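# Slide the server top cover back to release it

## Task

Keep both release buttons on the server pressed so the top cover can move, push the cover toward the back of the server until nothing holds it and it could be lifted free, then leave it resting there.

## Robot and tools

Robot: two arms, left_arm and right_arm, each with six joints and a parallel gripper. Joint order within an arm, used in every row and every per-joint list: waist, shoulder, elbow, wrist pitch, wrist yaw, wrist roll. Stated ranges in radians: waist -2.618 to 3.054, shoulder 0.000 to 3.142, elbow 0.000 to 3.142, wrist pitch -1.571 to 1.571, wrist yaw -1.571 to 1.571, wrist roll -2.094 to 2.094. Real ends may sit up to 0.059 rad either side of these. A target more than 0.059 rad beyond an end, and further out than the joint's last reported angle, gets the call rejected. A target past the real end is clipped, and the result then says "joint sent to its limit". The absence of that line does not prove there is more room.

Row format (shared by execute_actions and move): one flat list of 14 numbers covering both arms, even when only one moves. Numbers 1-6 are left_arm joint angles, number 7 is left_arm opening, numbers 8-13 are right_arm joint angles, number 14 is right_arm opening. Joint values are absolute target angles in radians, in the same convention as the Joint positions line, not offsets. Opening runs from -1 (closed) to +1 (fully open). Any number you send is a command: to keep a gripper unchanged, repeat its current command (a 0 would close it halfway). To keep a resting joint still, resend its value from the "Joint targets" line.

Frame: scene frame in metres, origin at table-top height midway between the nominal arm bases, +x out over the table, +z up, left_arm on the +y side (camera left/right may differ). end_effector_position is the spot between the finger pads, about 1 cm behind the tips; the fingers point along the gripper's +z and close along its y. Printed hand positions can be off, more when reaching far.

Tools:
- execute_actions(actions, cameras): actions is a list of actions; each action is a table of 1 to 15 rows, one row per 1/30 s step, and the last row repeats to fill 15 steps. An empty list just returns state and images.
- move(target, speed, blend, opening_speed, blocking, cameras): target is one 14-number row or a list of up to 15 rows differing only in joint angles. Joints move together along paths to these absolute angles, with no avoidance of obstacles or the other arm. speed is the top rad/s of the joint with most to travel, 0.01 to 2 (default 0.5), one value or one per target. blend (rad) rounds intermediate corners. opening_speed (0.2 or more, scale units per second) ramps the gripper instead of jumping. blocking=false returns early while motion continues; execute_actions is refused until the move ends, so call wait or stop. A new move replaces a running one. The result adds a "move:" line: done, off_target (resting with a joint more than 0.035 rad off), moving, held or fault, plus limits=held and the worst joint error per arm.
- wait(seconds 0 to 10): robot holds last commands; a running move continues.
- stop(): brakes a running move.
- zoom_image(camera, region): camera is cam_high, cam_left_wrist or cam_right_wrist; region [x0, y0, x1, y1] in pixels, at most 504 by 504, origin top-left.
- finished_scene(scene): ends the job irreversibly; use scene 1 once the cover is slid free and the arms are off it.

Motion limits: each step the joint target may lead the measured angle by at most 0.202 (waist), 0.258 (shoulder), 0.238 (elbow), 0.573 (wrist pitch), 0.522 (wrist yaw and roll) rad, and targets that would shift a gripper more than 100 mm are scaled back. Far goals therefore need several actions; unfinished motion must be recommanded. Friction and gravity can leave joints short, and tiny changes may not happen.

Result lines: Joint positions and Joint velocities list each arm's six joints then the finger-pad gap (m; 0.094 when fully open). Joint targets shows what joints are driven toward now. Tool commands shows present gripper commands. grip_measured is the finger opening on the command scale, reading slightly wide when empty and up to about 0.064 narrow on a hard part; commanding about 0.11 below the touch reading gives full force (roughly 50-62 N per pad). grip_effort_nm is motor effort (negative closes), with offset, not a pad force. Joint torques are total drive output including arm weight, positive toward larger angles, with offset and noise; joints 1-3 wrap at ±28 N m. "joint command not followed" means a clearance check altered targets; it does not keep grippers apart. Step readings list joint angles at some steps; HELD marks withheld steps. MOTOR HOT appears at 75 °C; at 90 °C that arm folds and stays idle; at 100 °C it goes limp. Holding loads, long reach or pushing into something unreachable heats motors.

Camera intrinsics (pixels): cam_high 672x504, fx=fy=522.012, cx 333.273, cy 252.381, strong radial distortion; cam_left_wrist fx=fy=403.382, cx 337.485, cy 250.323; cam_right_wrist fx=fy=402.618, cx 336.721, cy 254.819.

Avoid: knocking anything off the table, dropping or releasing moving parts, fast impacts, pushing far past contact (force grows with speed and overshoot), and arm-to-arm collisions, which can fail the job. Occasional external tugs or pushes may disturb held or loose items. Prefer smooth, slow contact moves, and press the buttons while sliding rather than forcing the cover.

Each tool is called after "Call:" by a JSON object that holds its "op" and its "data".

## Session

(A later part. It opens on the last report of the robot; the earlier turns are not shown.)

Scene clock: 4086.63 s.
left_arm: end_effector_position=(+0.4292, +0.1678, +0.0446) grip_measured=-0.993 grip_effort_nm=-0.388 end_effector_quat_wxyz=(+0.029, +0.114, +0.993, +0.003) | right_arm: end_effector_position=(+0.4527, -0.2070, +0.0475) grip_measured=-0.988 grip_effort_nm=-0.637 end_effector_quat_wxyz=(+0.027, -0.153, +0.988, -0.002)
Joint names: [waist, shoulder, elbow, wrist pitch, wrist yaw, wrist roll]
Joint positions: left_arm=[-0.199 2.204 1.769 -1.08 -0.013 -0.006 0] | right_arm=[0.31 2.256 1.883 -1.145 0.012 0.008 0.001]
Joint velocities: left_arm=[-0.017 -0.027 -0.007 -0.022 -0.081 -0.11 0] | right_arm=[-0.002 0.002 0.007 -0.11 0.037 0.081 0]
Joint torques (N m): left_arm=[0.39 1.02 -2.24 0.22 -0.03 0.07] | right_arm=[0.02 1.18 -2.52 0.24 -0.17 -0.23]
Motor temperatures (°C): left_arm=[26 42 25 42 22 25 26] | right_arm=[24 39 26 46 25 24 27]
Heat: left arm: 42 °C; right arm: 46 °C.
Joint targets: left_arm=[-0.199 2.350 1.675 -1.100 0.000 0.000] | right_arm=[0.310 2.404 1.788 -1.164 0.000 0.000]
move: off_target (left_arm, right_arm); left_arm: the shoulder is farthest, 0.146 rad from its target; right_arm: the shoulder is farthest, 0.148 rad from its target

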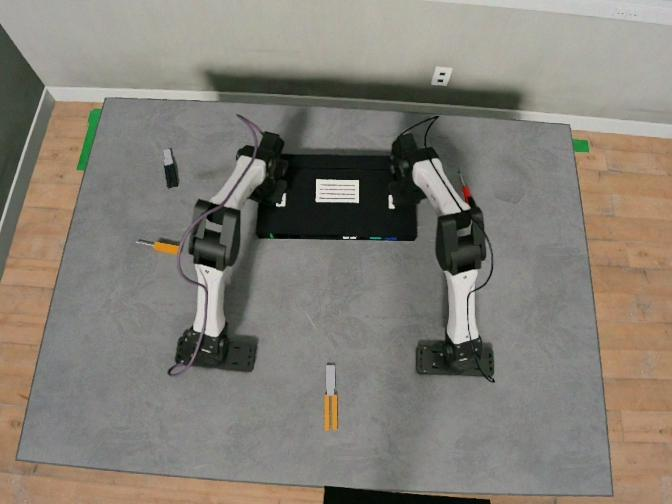

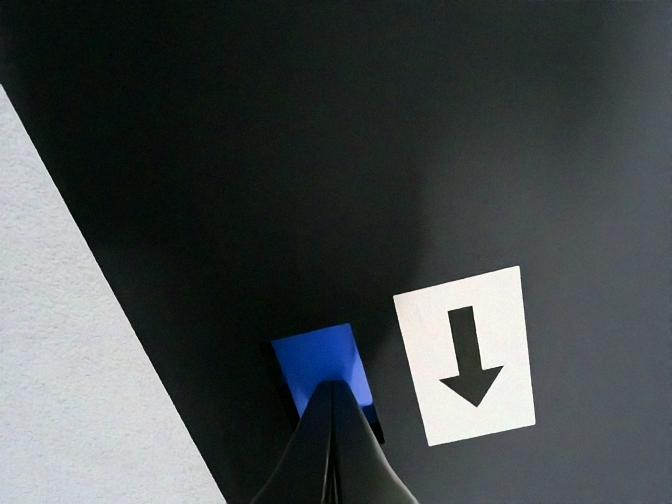

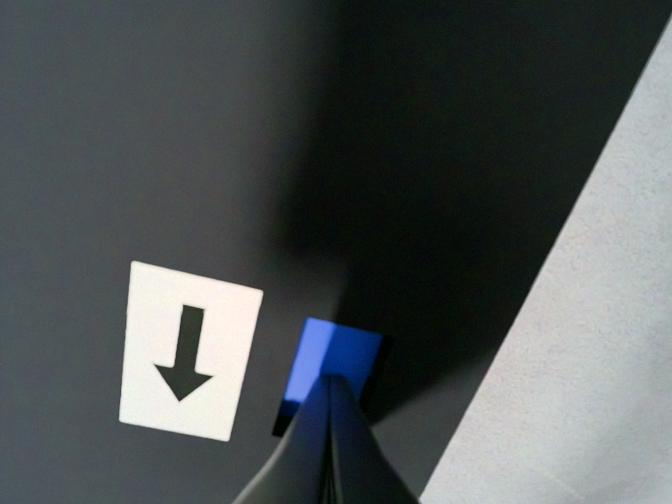

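Call:
{"op": "move", "data": {"target": [-0.199, 2.277, 1.697, -1.327, 0.0, 0.0, -1.0, 0.310, 2.330, 1.813, -1.392, 0.0, 0.0, -1.0], "speed": 0.08, "cameras": ["cam_high", "cam_left_wrist", "cam_right_wrist"]}}

Call:
{"op": "zoom_image", "data": {"camera": "cam_left_wrist", "region": [230, 280, 430, 460]}}

Call:
{"op": "zoom_image", "data": {"camera": "cam_right_wrist", "region": [240, 280, 440, 460]}}

Scene clock: 4111.00 s.
left_arm: end_effector_position=(+0.4281, +0.1681, +0.0488) grip_measured=-0.993 grip_effort_nm=-0.379 end_effector_quat_wxyz=(+0.029, +0.114, +0.993, +0.003) | right_arm: end_effector_position=(+0.4510, -0.2075, +0.0523) grip_measured=-0.988 grip_effort_nm=-0.632 end_effector_quat_wxyz=(+0.028, -0.153, +0.988, -0.002)
Joint names: [waist, shoulder, elbow, wrist pitch, wrist yaw, wrist roll]
Joint positions: left_arm=[-0.199 2.195 1.771 -1.09 -0.013 -0.006 0] | right_arm=[0.31 2.244 1.883 -1.156 0.012 0.008 0.001]
Joint velocities: left_arm=[-0.002 0.002 -0.002 0.007 0.007 0.007 -0.001] | right_arm=[0.002 -0.007 0.007 0.007 0.022 -0.037 0]
Joint torques (N m): left_arm=[0.43 -5.14 -0.35 -2 -0.04 0.06] | right_arm=[0.02 -4.86 -0.53 -2.34 -0.12 -0.2]
Motor temperatures (°C): left_arm=[26 38 25 39 22 25 26] | right_arm=[24 36 26 43 25 24 27]
Heat: left arm: 39 °C; right arm: 43 °C.
Joint targets: left_arm=[-0.199 2.277 1.697 -1.327 0.000 0.000] | right_arm=[0.310 2.330 1.813 -1.392 0.000 0.000]
move: off_target (left_arm, right_arm); left_arm: the wrist pitch is farthest, 0.237 rad from its target; right_arm: the wrist pitch is farthest, 0.236 rad from its target

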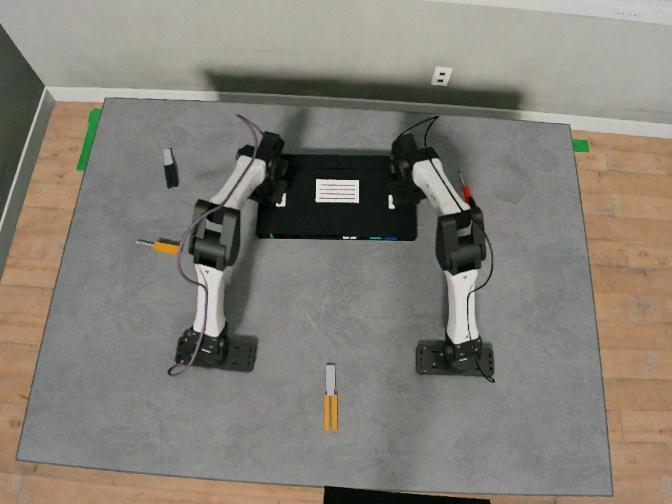

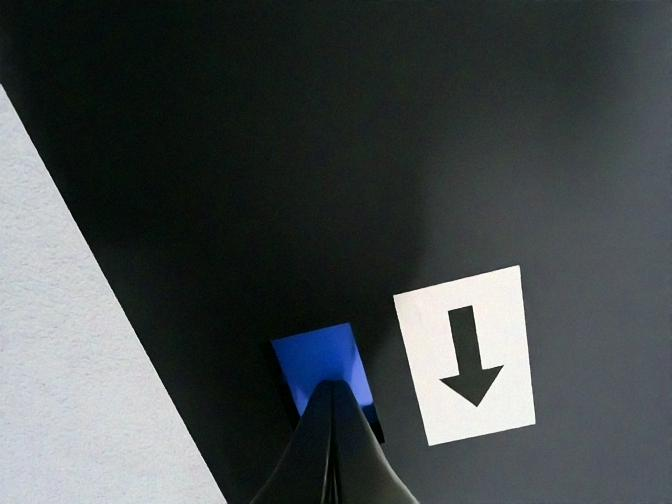

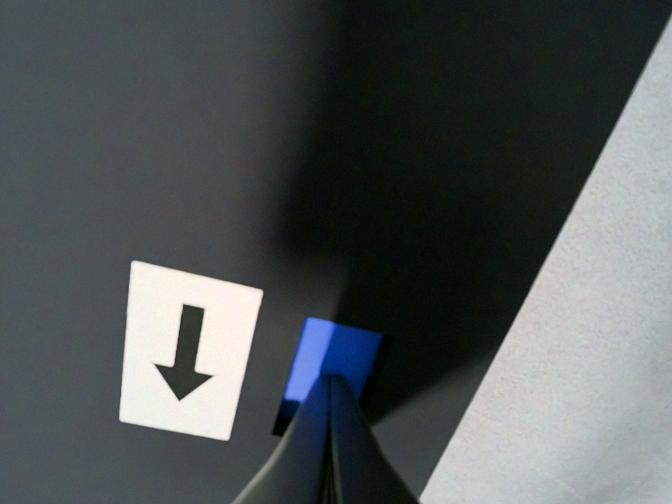

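Scaled by 2.520 from the camera's 672x504 image, which has a finer 960x720 frame.

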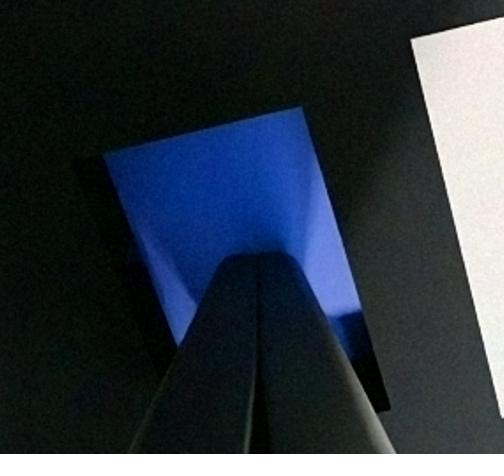

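Scaled by 2.520 from the camera's 672x504 image, which has a finer 960x720 frame.

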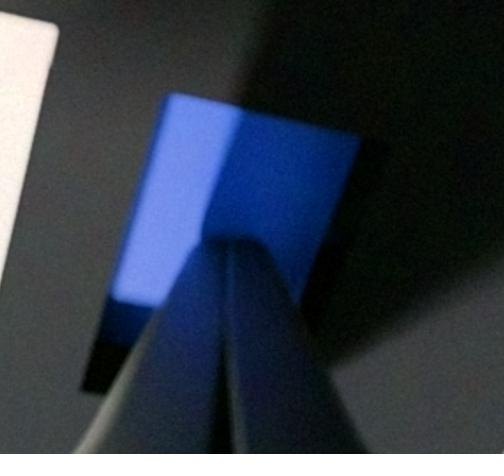

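Call:
{"op": "move", "data": {"target": [-0.199, 2.254, 1.703, -1.371, 0.0, 0.0, -1.0, 0.310, 2.303, 1.817, -1.437, 0.0, 0.0, -1.0], "speed": 0.05, "cameras": ["cam_high", "cam_left_wrist", "cam_right_wrist"]}}

Call:
{"op": "zoom_image", "data": {"camera": "cam_left_wrist", "region": [230, 280, 430, 460]}}

Call:
{"op": "zoom_image", "data": {"camera": "cam_right_wrist", "region": [240, 280, 440, 460]}}

Scene clock: 4123.97 s.
left_arm: end_effector_position=(+0.4279, +0.1681, +0.0494) grip_measured=-0.993 grip_effort_nm=-0.388 end_effector_quat_wxyz=(+0.028, +0.114, +0.993, +0.003) | right_arm: end_effector_position=(+0.4508, -0.2075, +0.0533) grip_measured=-0.988 grip_effort_nm=-0.632 end_effector_quat_wxyz=(+0.028, -0.153, +0.988, -0.002)
Joint names: [waist, shoulder, elbow, wrist pitch, wrist yaw, wrist roll]
Joint positions: left_arm=[-0.199 2.195 1.774 -1.094 -0.013 -0.006 0] | right_arm=[0.31 2.242 1.883 -1.157 0.012 0.008 0.001]
Joint velocities: left_arm=[-0.012 -0.007 0.002 -0.007 -0.037 -0.022 0.001] | right_arm=[0.002 -0.002 -0.007 -0.022 0.007 0.022 0]
Joint torques (N m): left_arm=[0.43 -7.27 -0.05 -2.41 -0.03 0.06] | right_arm=[-0.03 -7.25 -0.08 -2.84 -0.15 -0.2]
Motor temperatures (°C): left_arm=[26 38 25 41 22 25 26] | right_arm=[24 36 26 45 25 24 27]
Heat: left arm: 41 °C; right arm: 45 °C.
Joint targets: left_arm=[-0.199 2.254 1.703 -1.371 0.000 0.000] | right_arm=[0.310 2.303 1.817 -1.437 0.000 0.000]
move: off_target (left_arm, right_arm); left_arm: the wrist pitch is farthest, 0.277 rad from its target; right_arm: the wrist pitch is farthest, 0.280 rad from its target

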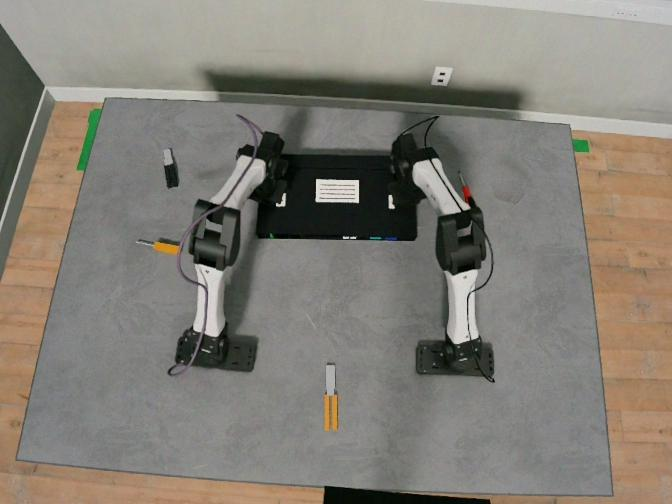

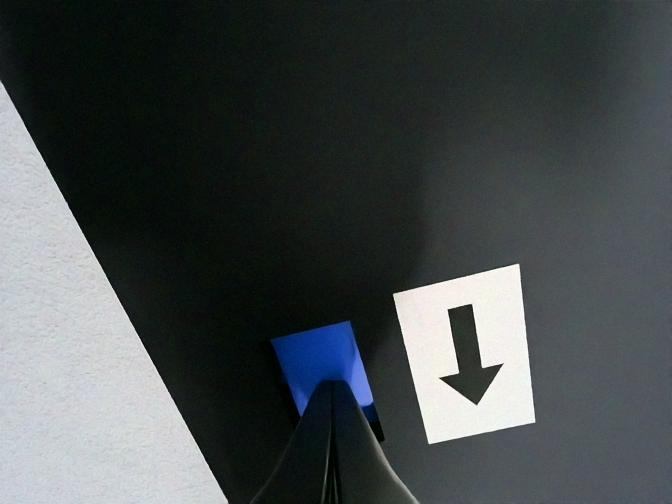

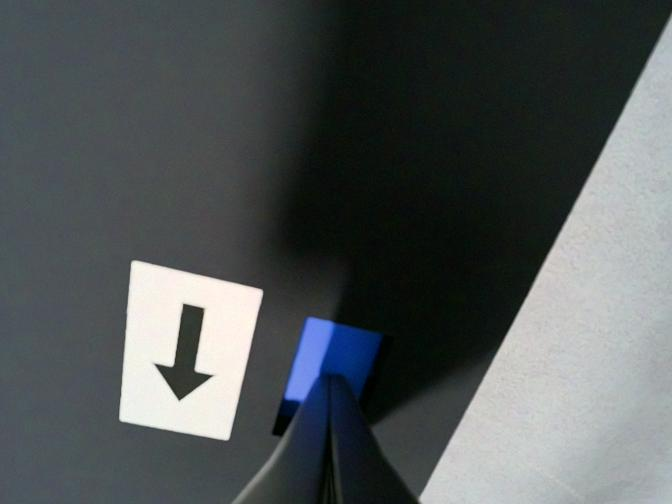

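Scaled by 2.520 from the camera's 672x504 image, which has a finer 960x720 frame.

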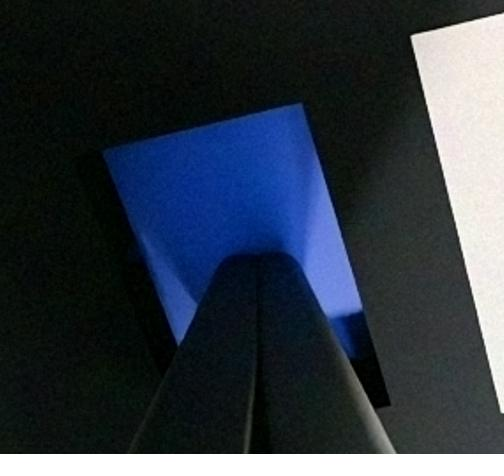

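Scaled by 2.520 from the camera's 672x504 image, which has a finer 960x720 frame.

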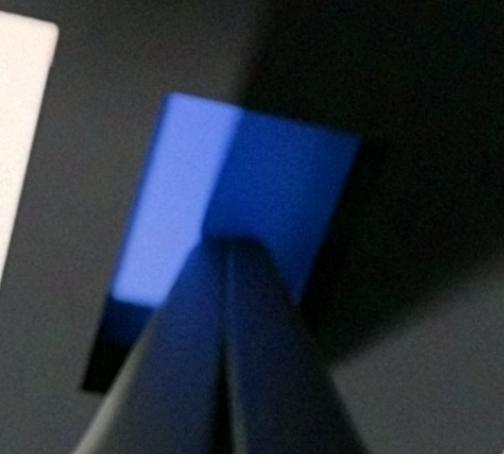

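Call:
{"op": "move", "data": {"target": [[-0.199, 2.222, 1.709, -1.380, 0.0, 0.0, -1.0, 0.310, 2.269, 1.823, -1.445, 0.0, 0.0, -1.0]], "speed": 0.05, "cameras": ["cam_high", "cam_left_wrist", "cam_right_wrist"]}}

Call:
{"op": "zoom_image", "data": {"camera": "cam_left_wrist", "region": [230, 280, 430, 460]}}

Call:
{"op": "zoom_image", "data": {"camera": "cam_right_wrist", "region": [240, 280, 440, 460]}}

Scene clock: 4297.97 s.
left_arm: end_effector_position=(+0.4270, +0.1685, +0.0515) grip_measured=-0.993 grip_effort_nm=-0.379 end_effector_quat_wxyz=(+0.028, +0.114, +0.993, +0.004) | right_arm: end_effector_position=(+0.4504, -0.2081, +0.0561) grip_measured=-0.988 grip_effort_nm=-0.637 end_effector_quat_wxyz=(+0.030, -0.153, +0.988, -0.002)
Joint names: [waist, shoulder, elbow, wrist pitch, wrist yaw, wrist roll]
Joint positions: left_arm=[-0.199 2.189 1.774 -1.1 -0.014 -0.006 0] | right_arm=[0.31 2.235 1.883 -1.161 0.014 0.008 0.001]
Joint velocities: left_arm=[-0.002 0.007 -0.002 -0.022 -0.022 -0.022 0] | right_arm=[0.012 0.007 -0.002 0.037 -0.066 -0.022 -0.001]
Joint torques (N m): left_arm=[0.46 -9.76 0.49 -2.43 -0.02 0.06] | right_arm=[0.02 -9.92 0.32 -2.86 -0.18 -0.19]
Motor temperatures (°C): left_arm=[26 43 25 48 22 25 26] | right_arm=[24 39 26 50 25 24 27]
Heat: left arm: 48 °C; right arm: 50 °C.
Joint targets: left_arm=[-0.199 2.222 1.709 -1.380 0.000 0.000] | right_arm=[0.310 2.269 1.823 -1.445 0.000 0.000]
move: off_target (left_arm, right_arm); left_arm: the wrist pitch is farthest, 0.280 rad from its target; right_arm: the wrist pitch is farthest, 0.284 rad from its target

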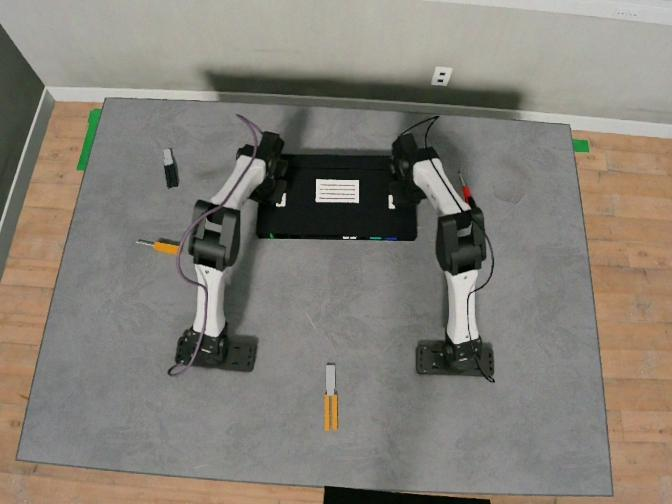

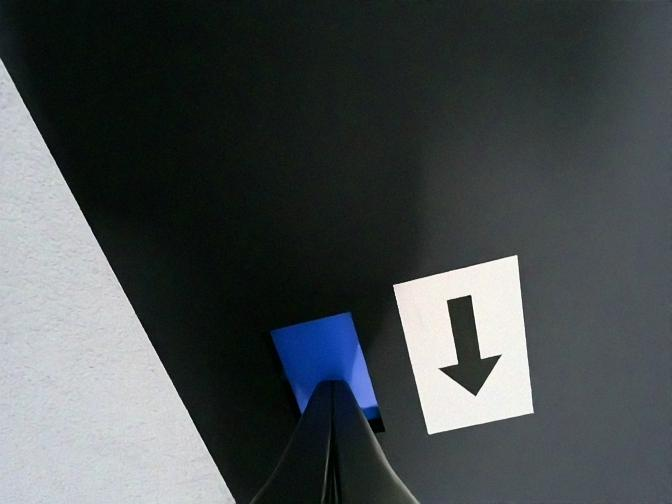

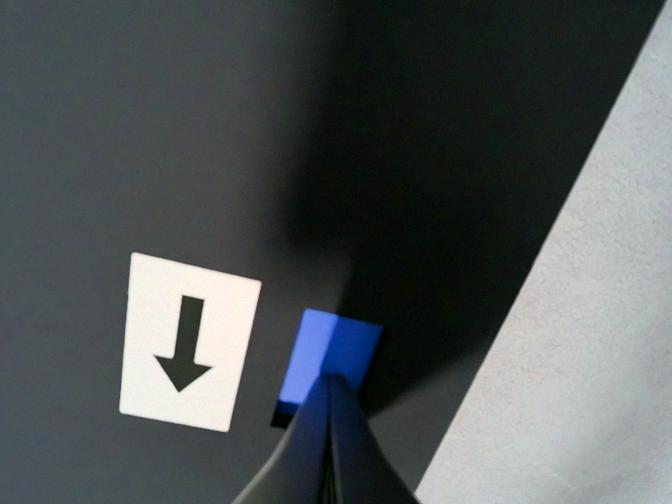

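Scaled by 2.520 from the camera's 672x504 image, which has a finer 960x720 frame.

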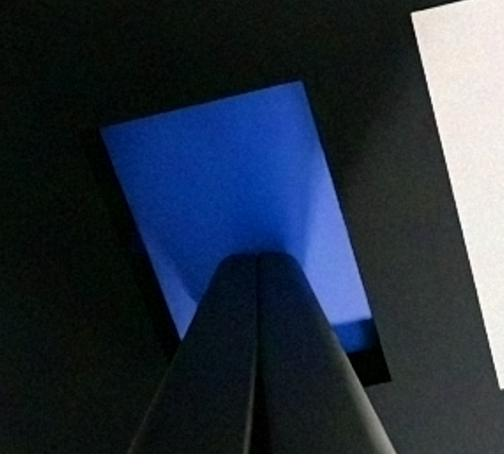

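Scaled by 2.520 from the camera's 672x504 image, which has a finer 960x720 frame.

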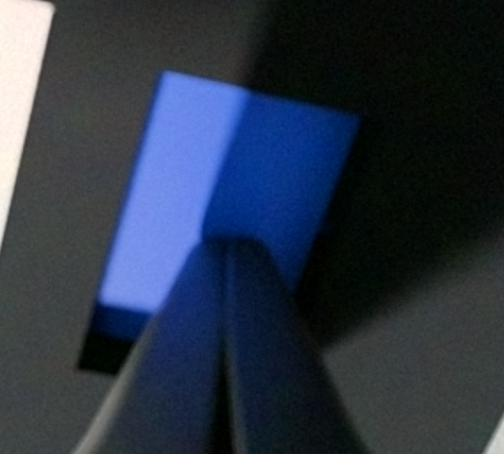

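Call:
{"op": "move", "data": {"target": [-0.199, 2.268, 1.699, -1.340, 0.0, 0.0, -1.0, 0.310, 2.318, 1.813, -1.401, 0.0, 0.0, -1.0], "speed": 0.04, "cameras": ["cam_high", "cam_left_wrist", "cam_right_wrist"]}}

Call:
{"op": "zoom_image", "data": {"camera": "cam_left_wrist", "region": [230, 280, 430, 460]}}

Call:
{"op": "zoom_image", "data": {"camera": "cam_right_wrist", "region": [240, 280, 440, 460]}}

Scene clock: 4317.00 s.
left_arm: end_effector_position=(+0.4272, +0.1685, +0.0516) grip_measured=-0.993 grip_effort_nm=-0.383 end_effector_quat_wxyz=(+0.029, +0.114, +0.993, +0.004) | right_arm: end_effector_position=(+0.4508, -0.2080, +0.0562) grip_measured=-0.988 grip_effort_nm=-0.637 end_effector_quat_wxyz=(+0.030, -0.153, +0.988, -0.002)
Joint names: [waist, shoulder, elbow, wrist pitch, wrist yaw, wrist roll]
Joint positions: left_arm=[-0.199 2.189 1.774 -1.099 -0.014 -0.006 0] | right_arm=[0.31 2.235 1.883 -1.16 0.014 0.008 0.001]
Joint velocities: left_arm=[-0.012 0.002 0.017 -0.037 -0.007 0.007 -0.001] | right_arm=[-0.027 0.007 -0.012 0.007 -0.037 0.022 -0.001]
Joint torques (N m): left_arm=[0.44 -5.39 -0.44 -2.04 -0.02 0.06] | right_arm=[0.05 -5.11 -0.51 -2.39 -0.19 -0.19]
Motor temperatures (°C): left_arm=[26 46 25 50 22 25 26] | right_arm=[24 41 26 51 25 24 27]
Heat: left arm: 50 °C; right arm: 51 °C.
Joint targets: left_arm=[-0.199 2.268 1.699 -1.340 0.000 0.000] | right_arm=[0.310 2.318 1.813 -1.401 0.000 0.000]
move: off_target (left_arm, right_arm); left_arm: the wrist pitch is farthest, 0.241 rad from its target; right_arm: the wrist pitch is farthest, 0.241 rad from its target

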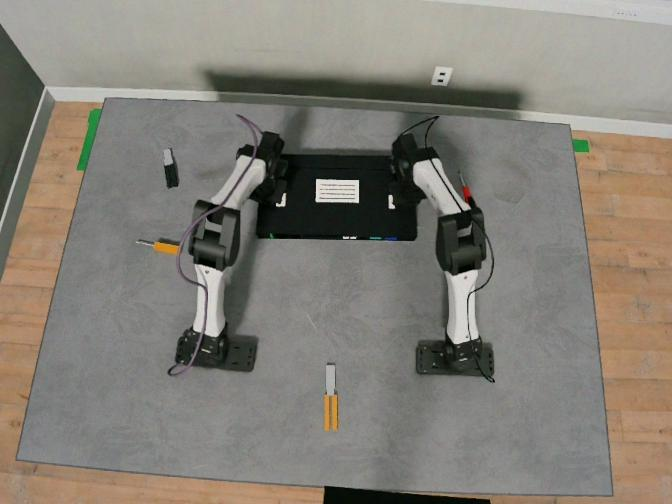

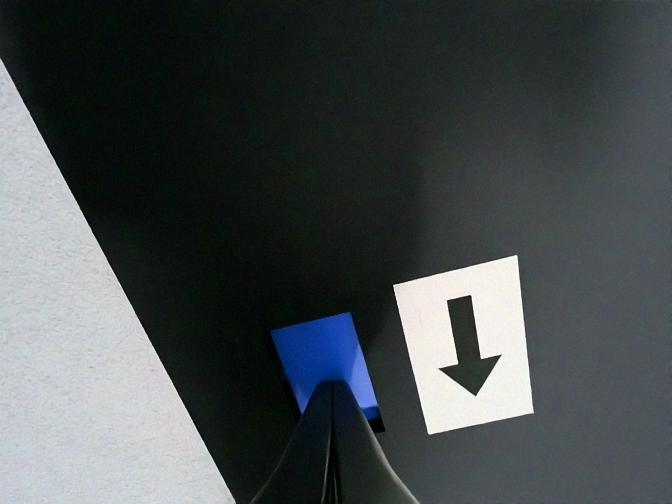

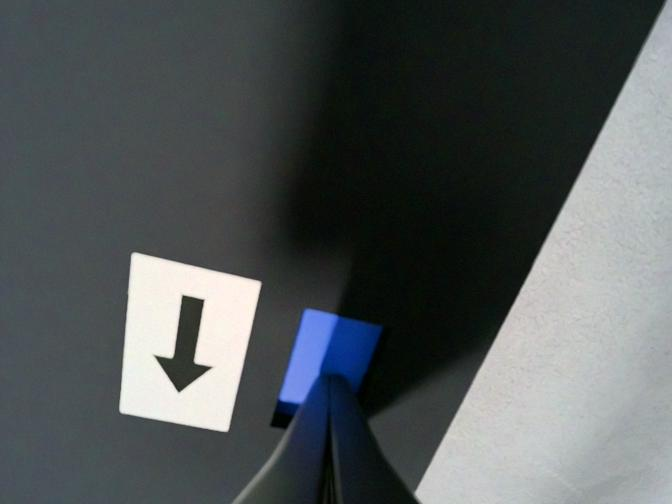

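Scaled by 2.520 from the camera's 672x504 image, which has a finer 960x720 frame.

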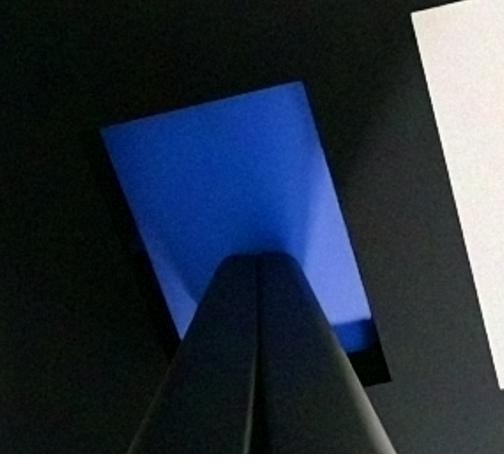

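Scaled by 2.520 from the camera's 672x504 image, which has a finer 960x720 frame.

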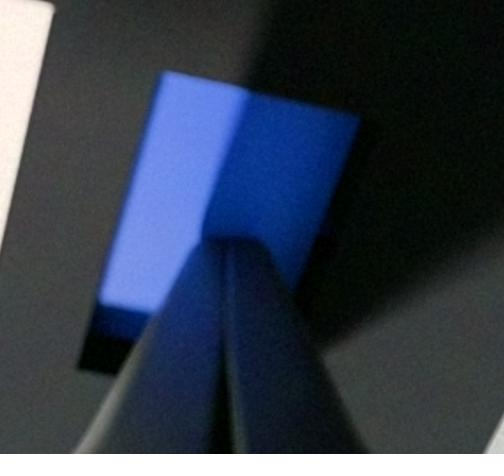

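Call:
{"op": "move", "data": {"target": [-0.199, 2.288, 1.692, -1.305, 0.0, 0.0, -1.0, 0.310, 2.338, 1.805, -1.368, 0.0, 0.0, -1.0], "speed": 0.04, "cameras": ["cam_high", "cam_left_wrist", "cam_right_wrist"]}}

Call:
{"op": "zoom_image", "data": {"camera": "cam_left_wrist", "region": [230, 280, 430, 460]}}

Call:
{"op": "zoom_image", "data": {"camera": "cam_right_wrist", "region": [240, 280, 440, 460]}}

Scene clock: 4325.60 s.
left_arm: end_effector_position=(+0.4272, +0.1685, +0.0511) grip_measured=-0.993 grip_effort_nm=-0.379 end_effector_quat_wxyz=(+0.029, +0.114, +0.993, +0.004) | right_arm: end_effector_position=(+0.4507, -0.2080, +0.0547) grip_measured=-0.988 grip_effort_nm=-0.632 end_effector_quat_wxyz=(+0.029, -0.153, +0.988, -0.003)
Joint names: [waist, shoulder, elbow, wrist pitch, wrist yaw, wrist roll]
Joint positions: left_arm=[-0.199 2.189 1.772 -1.097 -0.014 -0.006 0] | right_arm=[0.31 2.238 1.883 -1.159 0.014 0.008 0.001]
Joint velocities: left_arm=[0.002 -0.007 -0.027 0.051 -0.037 -0.037 0] | right_arm=[0.007 0.002 -0.027 -0.022 -0.051 0.022 0]
Joint torques (N m): left_arm=[0.4 -3.49 -0.92 -1.72 -0.02 0.06] | right_arm=[-0.14 -3.54 -1.2 -1.99 -0.21 -0.2]
Motor temperatures (°C): left_arm=[26 44 25 49 22 25 26] | right_arm=[24 40 26 50 25 24 27]
Heat: left arm: 49 °C; right arm: 50 °C.
Joint targets: left_arm=[-0.199 2.288 1.692 -1.305 0.000 0.000] | right_arm=[0.310 2.338 1.805 -1.368 0.000 0.000]
move: off_target (left_arm, right_arm); left_arm: the wrist pitch is farthest, 0.208 rad from its target; right_arm: the wrist pitch is farthest, 0.209 rad from its target

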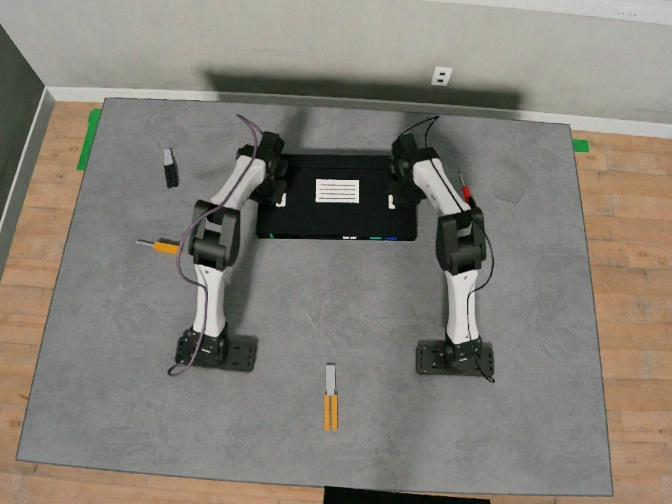

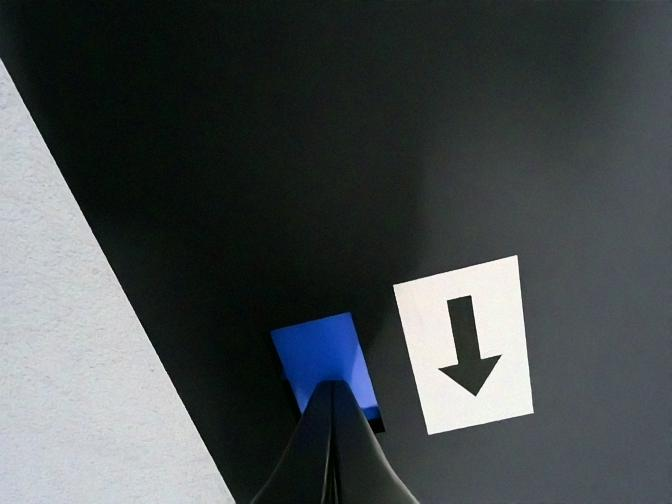

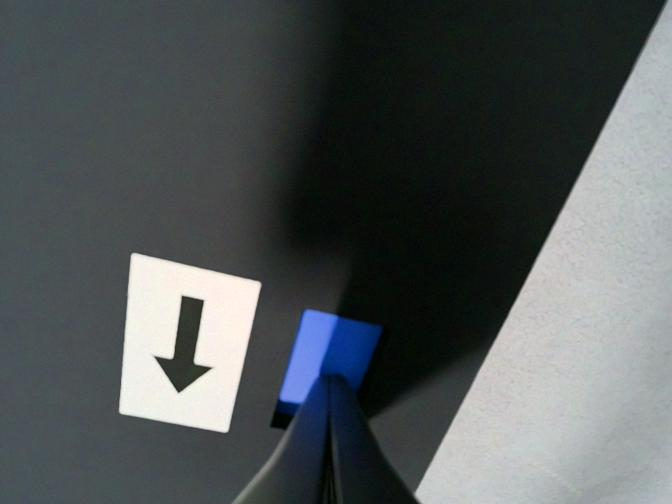

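Scaled by 2.520 from the camera's 672x504 image, which has a finer 960x720 frame.

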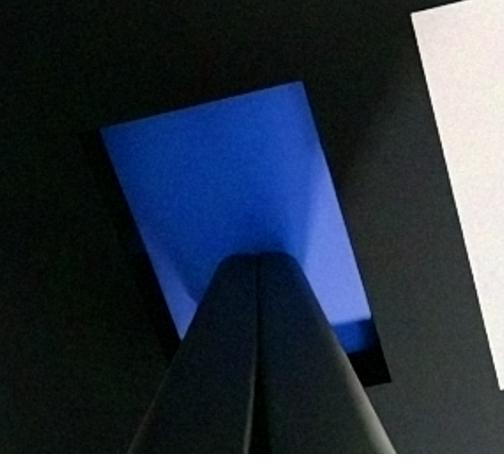

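Scaled by 2.520 from the camera's 672x504 image, which has a finer 960x720 frame.

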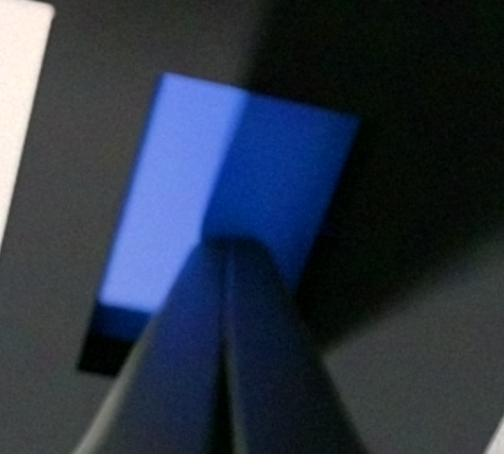

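Call:
{"op": "move", "data": {"target": [-0.199, 2.306, 1.684, -1.272, 0.0, 0.0, -1.0, 0.310, 2.3575, 1.798, -1.336, 0.0, 0.0, -1.0], "speed": 0.04, "cameras": ["cam_high", "cam_left_wrist", "cam_right_wrist"]}}

Call:
{"op": "zoom_image", "data": {"camera": "cam_left_wrist", "region": [230, 280, 430, 460]}}

Call:
{"op": "zoom_image", "data": {"camera": "cam_right_wrist", "region": [240, 280, 440, 460]}}

Scene clock: 4334.70 s.
left_arm: end_effector_position=(+0.4281, +0.1687, +0.0486) grip_measured=-0.993 grip_effort_nm=-0.379 end_effector_quat_wxyz=(+0.029, +0.114, +0.993, +0.005) | right_arm: end_effector_position=(+0.4515, -0.2082, +0.0526) grip_measured=-0.988 grip_effort_nm=-0.632 end_effector_quat_wxyz=(+0.029, -0.153, +0.988, -0.004)
Joint names: [waist, shoulder, elbow, wrist pitch, wrist yaw, wrist roll]
Joint positions: left_arm=[-0.199 2.194 1.77 -1.089 -0.017 -0.006 0] | right_arm=[0.31 2.243 1.883 -1.155 0.017 0.008 0.001]
Joint velocities: left_arm=[-0.002 0.012 -0.007 -0.081 -0.037 0.007 0] | right_arm=[-0.012 -0.007 0.002 0.022 -0.007 0.007 -0.001]
Joint torques (N m): left_arm=[0.4 -2.28 -1.47 -1.45 0 0.06] | right_arm=[0.01 -2.18 -1.63 -1.67 -0.18 -0.22]
Motor temperatures (°C): left_arm=[26 42 25 47 22 25 26] | right_arm=[24 38 26 49 25 24 27]
Heat: left arm: 47 °C; right arm: 49 °C.
Joint targets: left_arm=[-0.199 2.306 1.684 -1.272 0.000 0.000] | right_arm=[0.310 2.357 1.798 -1.336 0.000 0.000]
move: off_target (left_arm, right_arm); left_arm: the wrist pitch is farthest, 0.183 rad from its target; right_arm: the wrist pitch is farthest, 0.181 rad from its target

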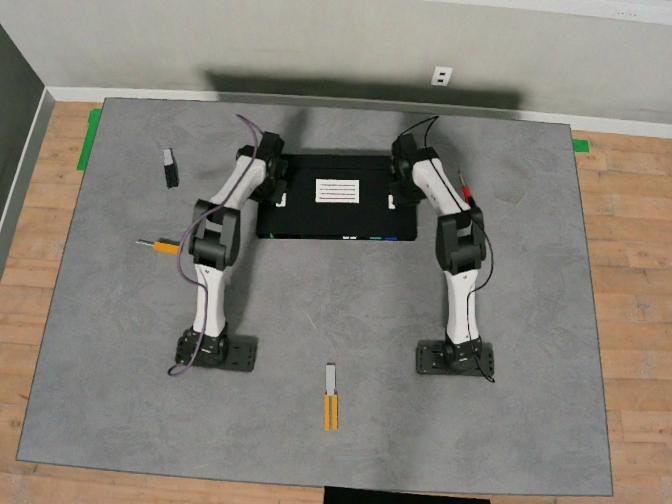

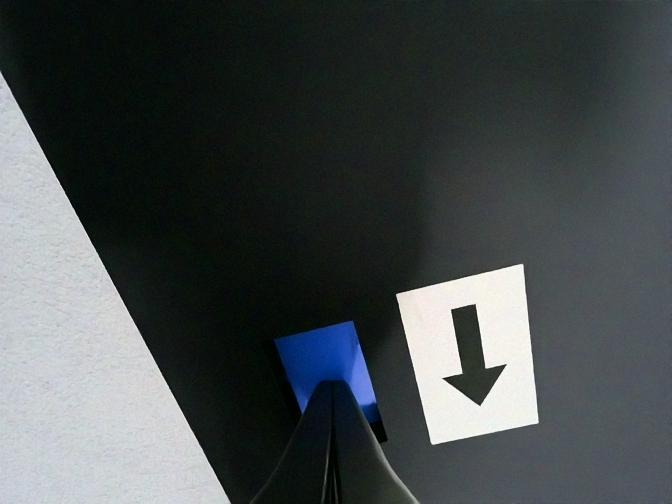

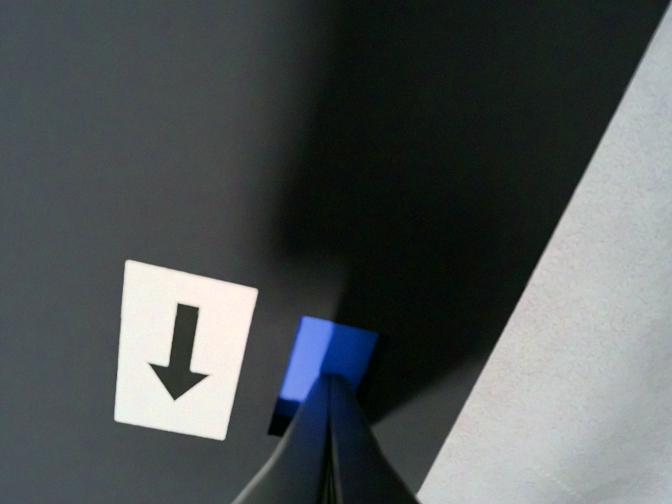

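Scaled by 2.520 from the camera's 672x504 image, which has a finer 960x720 frame.

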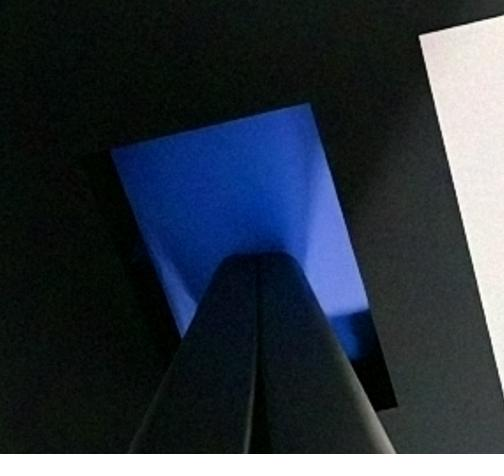

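Scaled by 2.520 from the camera's 672x504 image, which has a finer 960x720 frame.

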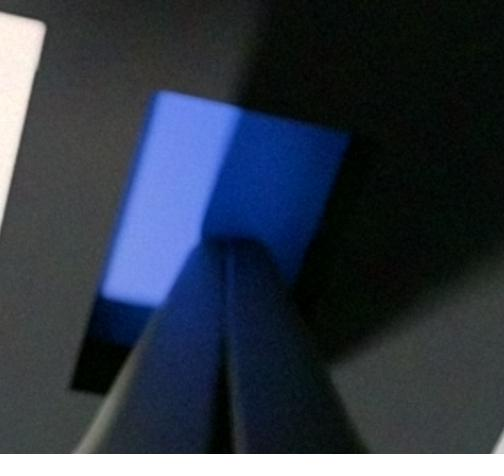

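Call:
{"op": "move", "data": {"target": [-0.199, 2.313, 1.692, -1.170, 0.0, 0.0, -1.0, 0.310, 2.365, 1.806, -1.233, 0.0, 0.0, -1.0], "speed": 0.06, "cameras": []}}

Call:
{"op": "move", "data": {"target": [-0.199, 2.313, 1.692, -1.170, 0.0, 0.0, -0.86, 0.310, 2.365, 1.806, -1.233, 0.0, 0.0, -0.86], "opening_speed": 0.2, "cameras": ["cam_left_wrist", "cam_right_wrist"]}}

Scene clock: 4458.27 s.
left_arm: end_effector_position=(+0.4289, +0.1685, +0.0485) grip_measured=-0.993 grip_effort_nm=-0.383 end_effector_quat_wxyz=(+0.031, +0.114, +0.993, +0.005) | right_arm: end_effector_position=(+0.4526, -0.2079, +0.0524) grip_measured=-0.988 grip_effort_nm=-0.637 end_effector_quat_wxyz=(+0.031, -0.153, +0.988, -0.004)
Joint names: [waist, shoulder, elbow, wrist pitch, wrist yaw, wrist roll]
Joint positions: left_arm=[-0.199 2.195 1.77 -1.086 -0.017 -0.006 0] | right_arm=[0.31 2.244 1.883 -1.15 0.017 0.008 0.001]
Joint velocities: left_arm=[-0.002 -0.007 0.002 -0.007 -0.007 -0.022 0] | right_arm=[-0.002 0.002 -0.007 0.022 -0.051 0.051 0]
Joint torques (N m): left_arm=[0.43 -1.66 -0.72 -0.43 -0.01 0.06] | right_arm=[0.01 -1.57 -1.1 -0.53 -0.21 -0.2]
Motor temperatures (°C): left_arm=[26 34 25 38 22 25 26] | right_arm=[24 31 25 44 25 24 27]
Heat: left arm: 38 °C; right arm: 44 °C.
Joint targets: left_arm=[-0.199 2.313 1.692 -1.170 0.000 0.000] | right_arm=[0.310 2.365 1.806 -1.233 0.000 0.000]
move: off_target (left_arm, right_arm); left_arm: the shoulder is farthest, 0.118 rad from its target; right_arm: the shoulder is farthest, 0.121 rad from its target
No camera images: "cameras" was empty.

Scene clock: 4459.17 s.
left_arm: end_effector_position=(+0.4297, +0.1682, +0.0486) grip_measured=-0.863 grip_effort_nm=0.134 end_effector_quat_wxyz=(+0.032, +0.114, +0.993, +0.004) | right_arm: end_effector_position=(+0.4533, -0.2062, +0.0524) grip_measured=-0.863 grip_effort_nm=0.198 end_effector_quat_wxyz=(+0.033, -0.153, +0.988, +0.001)
Joint names: [waist, shoulder, elbow, wrist pitch, wrist yaw, wrist roll]
Joint positions: left_arm=[-0.199 2.195 1.77 -1.082 -0.016 -0.006 0.006] | right_arm=[0.31 2.244 1.883 -1.145 0.009 0.008 0.006]
Joint velocities: left_arm=[-0.002 -0.012 0.002 -0.022 -0.037 -0.007 -0.001] | right_arm=[-0.002 -0.012 0.007 -0.066 0.022 -0.022 0.002]
Joint torques (N m): left_arm=[0.42 -1.68 -0.75 -0.47 0 0.07] | right_arm=[0.05 -1.43 -1.05 -0.56 -0.11 -0.2]
Motor temperatures (°C): left_arm=[26 34 25 38 22 25 26] | right_arm=[24 31 25 43 25 24 27]
Heat: left arm: 38 °C; right arm: 43 °C.
Joint targets: left_arm=[-0.199 2.313 1.692 -1.170 0.000 0.000] | right_arm=[0.310 2.365 1.806 -1.233 0.000 0.000]
move: off_target (left_arm, right_arm); left_arm: the shoulder is farthest, 0.118 rad from its target; right_arm: the shoulder is farthest, 0.121 rad from its target
Images, in order (width x height): cam_left_wrist 672x504, cam_right_wrist 672x504.

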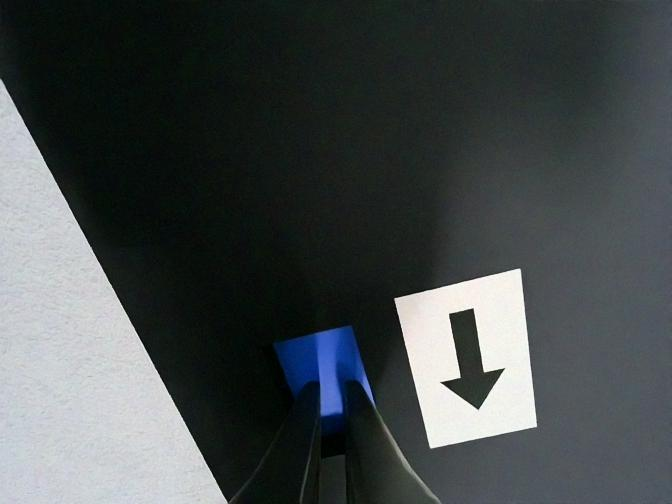

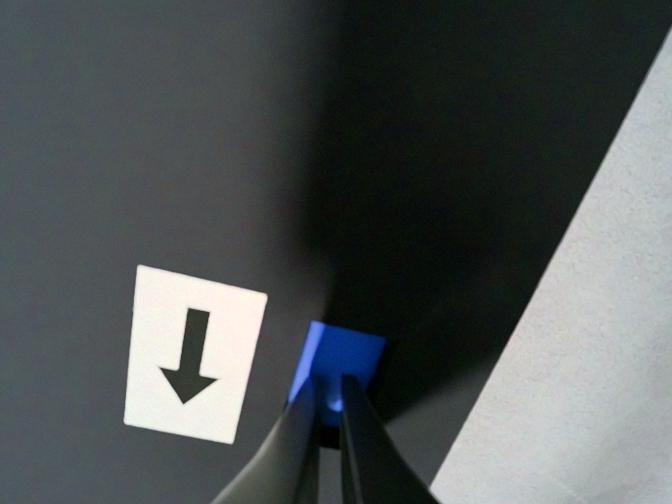

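Call:
{"op": "zoom_image", "data": {"camera": "cam_left_wrist", "region": [250, 310, 410, 470]}}

Call:
{"op": "zoom_image", "data": {"camera": "cam_right_wrist", "region": [250, 310, 410, 470]}}

Scaled by 3.150 from the camera's 672x504 image, which has a finer 960x720 frame.

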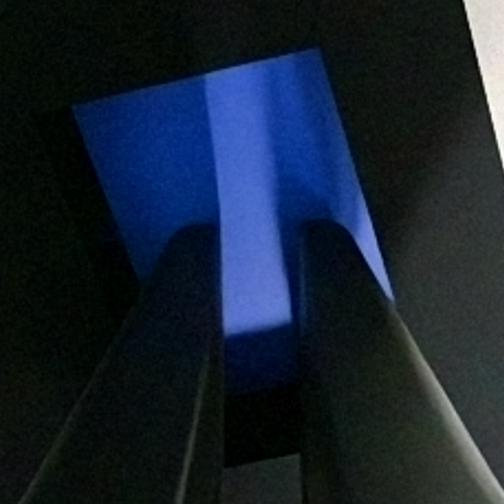

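Scaled by 3.150 from the camera's 672x504 image, which has a finer 960x720 frame.

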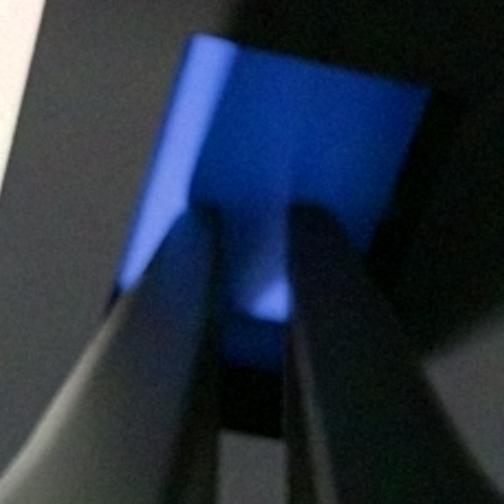

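Call:
{"op": "move", "data": {"target": [-0.199, 2.313, 1.692, -1.170, 0.0, 0.0, -0.78, 0.310, 2.365, 1.806, -1.233, 0.0, 0.0, -0.78], "opening_speed": 0.2, "cameras": ["cam_left_wrist", "cam_right_wrist"]}}

Call:
{"op": "zoom_image", "data": {"camera": "cam_left_wrist", "region": [250, 310, 410, 470]}}

Call:
{"op": "zoom_image", "data": {"camera": "cam_right_wrist", "region": [250, 310, 410, 470]}}

Scene clock: 4486.07 s.
left_arm: end_effector_position=(+0.4299, +0.1677, +0.0486) grip_measured=-0.794 grip_effort_nm=0.755 end_effector_quat_wxyz=(+0.033, +0.102, +0.994, +0.002) | right_arm: end_effector_position=(+0.4536, -0.2054, +0.0525) grip_measured=-0.791 grip_effort_nm=0.603 end_effector_quat_wxyz=(+0.033, -0.147, +0.989, +0.003)
Joint names: [waist, shoulder, elbow, wrist pitch, wrist yaw, wrist roll]
Joint positions: left_arm=[-0.199 2.195 1.77 -1.081 -0.014 -0.031 0.01] | right_arm=[0.31 2.244 1.883 -1.143 0.005 0.019 0.01]
Joint velocities: left_arm=[0.002 -0.007 -0.032 0.022 -0.022 -0.007 0] | right_arm=[0.017 0.012 -0.012 0.022 -0.022 -0.022 0]
Joint torques (N m): left_arm=[0.42 -1.68 -0.72 -0.47 -0.03 0.31] | right_arm=[-0.09 -1.59 -1.11 -0.61 -0.09 -0.33]
Motor temperatures (°C): left_arm=[26 33 25 35 22 25 26] | right_arm=[24 31 25 41 25 24 27]
Heat: left arm: 35 °C; right arm: 41 °C.
Joint targets: left_arm=[-0.199 2.313 1.692 -1.170 0.000 0.000] | right_arm=[0.310 2.365 1.806 -1.233 0.000 0.000]
move: off_target (left_arm, right_arm); left_arm: the shoulder is farthest, 0.118 rad from its target; right_arm: the shoulder is farthest, 0.121 rad from its target
Images, in order (width x height): cam_left_wrist 672x504, cam_right_wrist 672x504.

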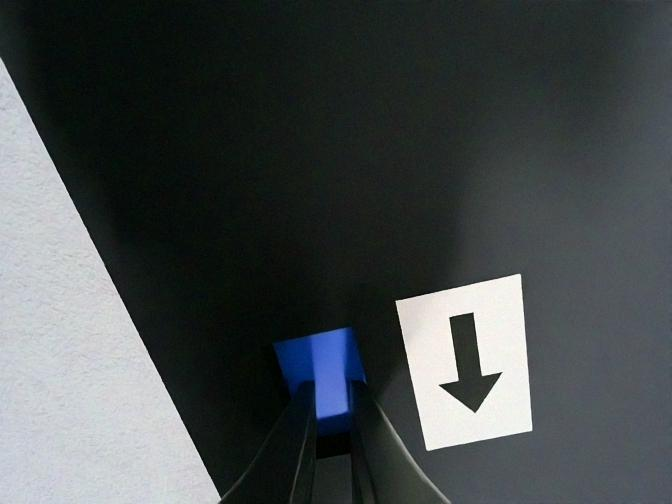

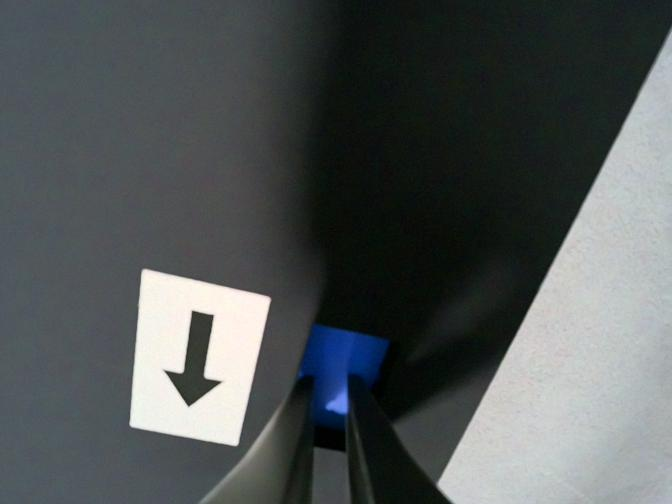

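Scaled by 3.150 from the camera's 672x504 image, which has a finer 960x720 frame.

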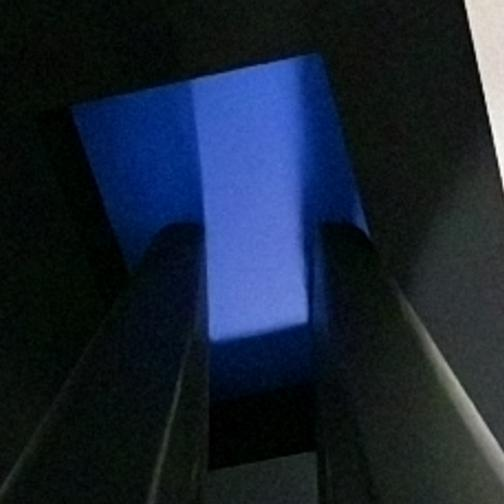

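Scaled by 3.150 from the camera's 672x504 image, which has a finer 960x720 frame.

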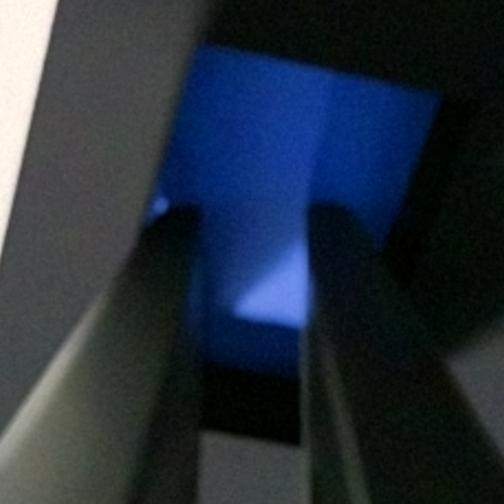

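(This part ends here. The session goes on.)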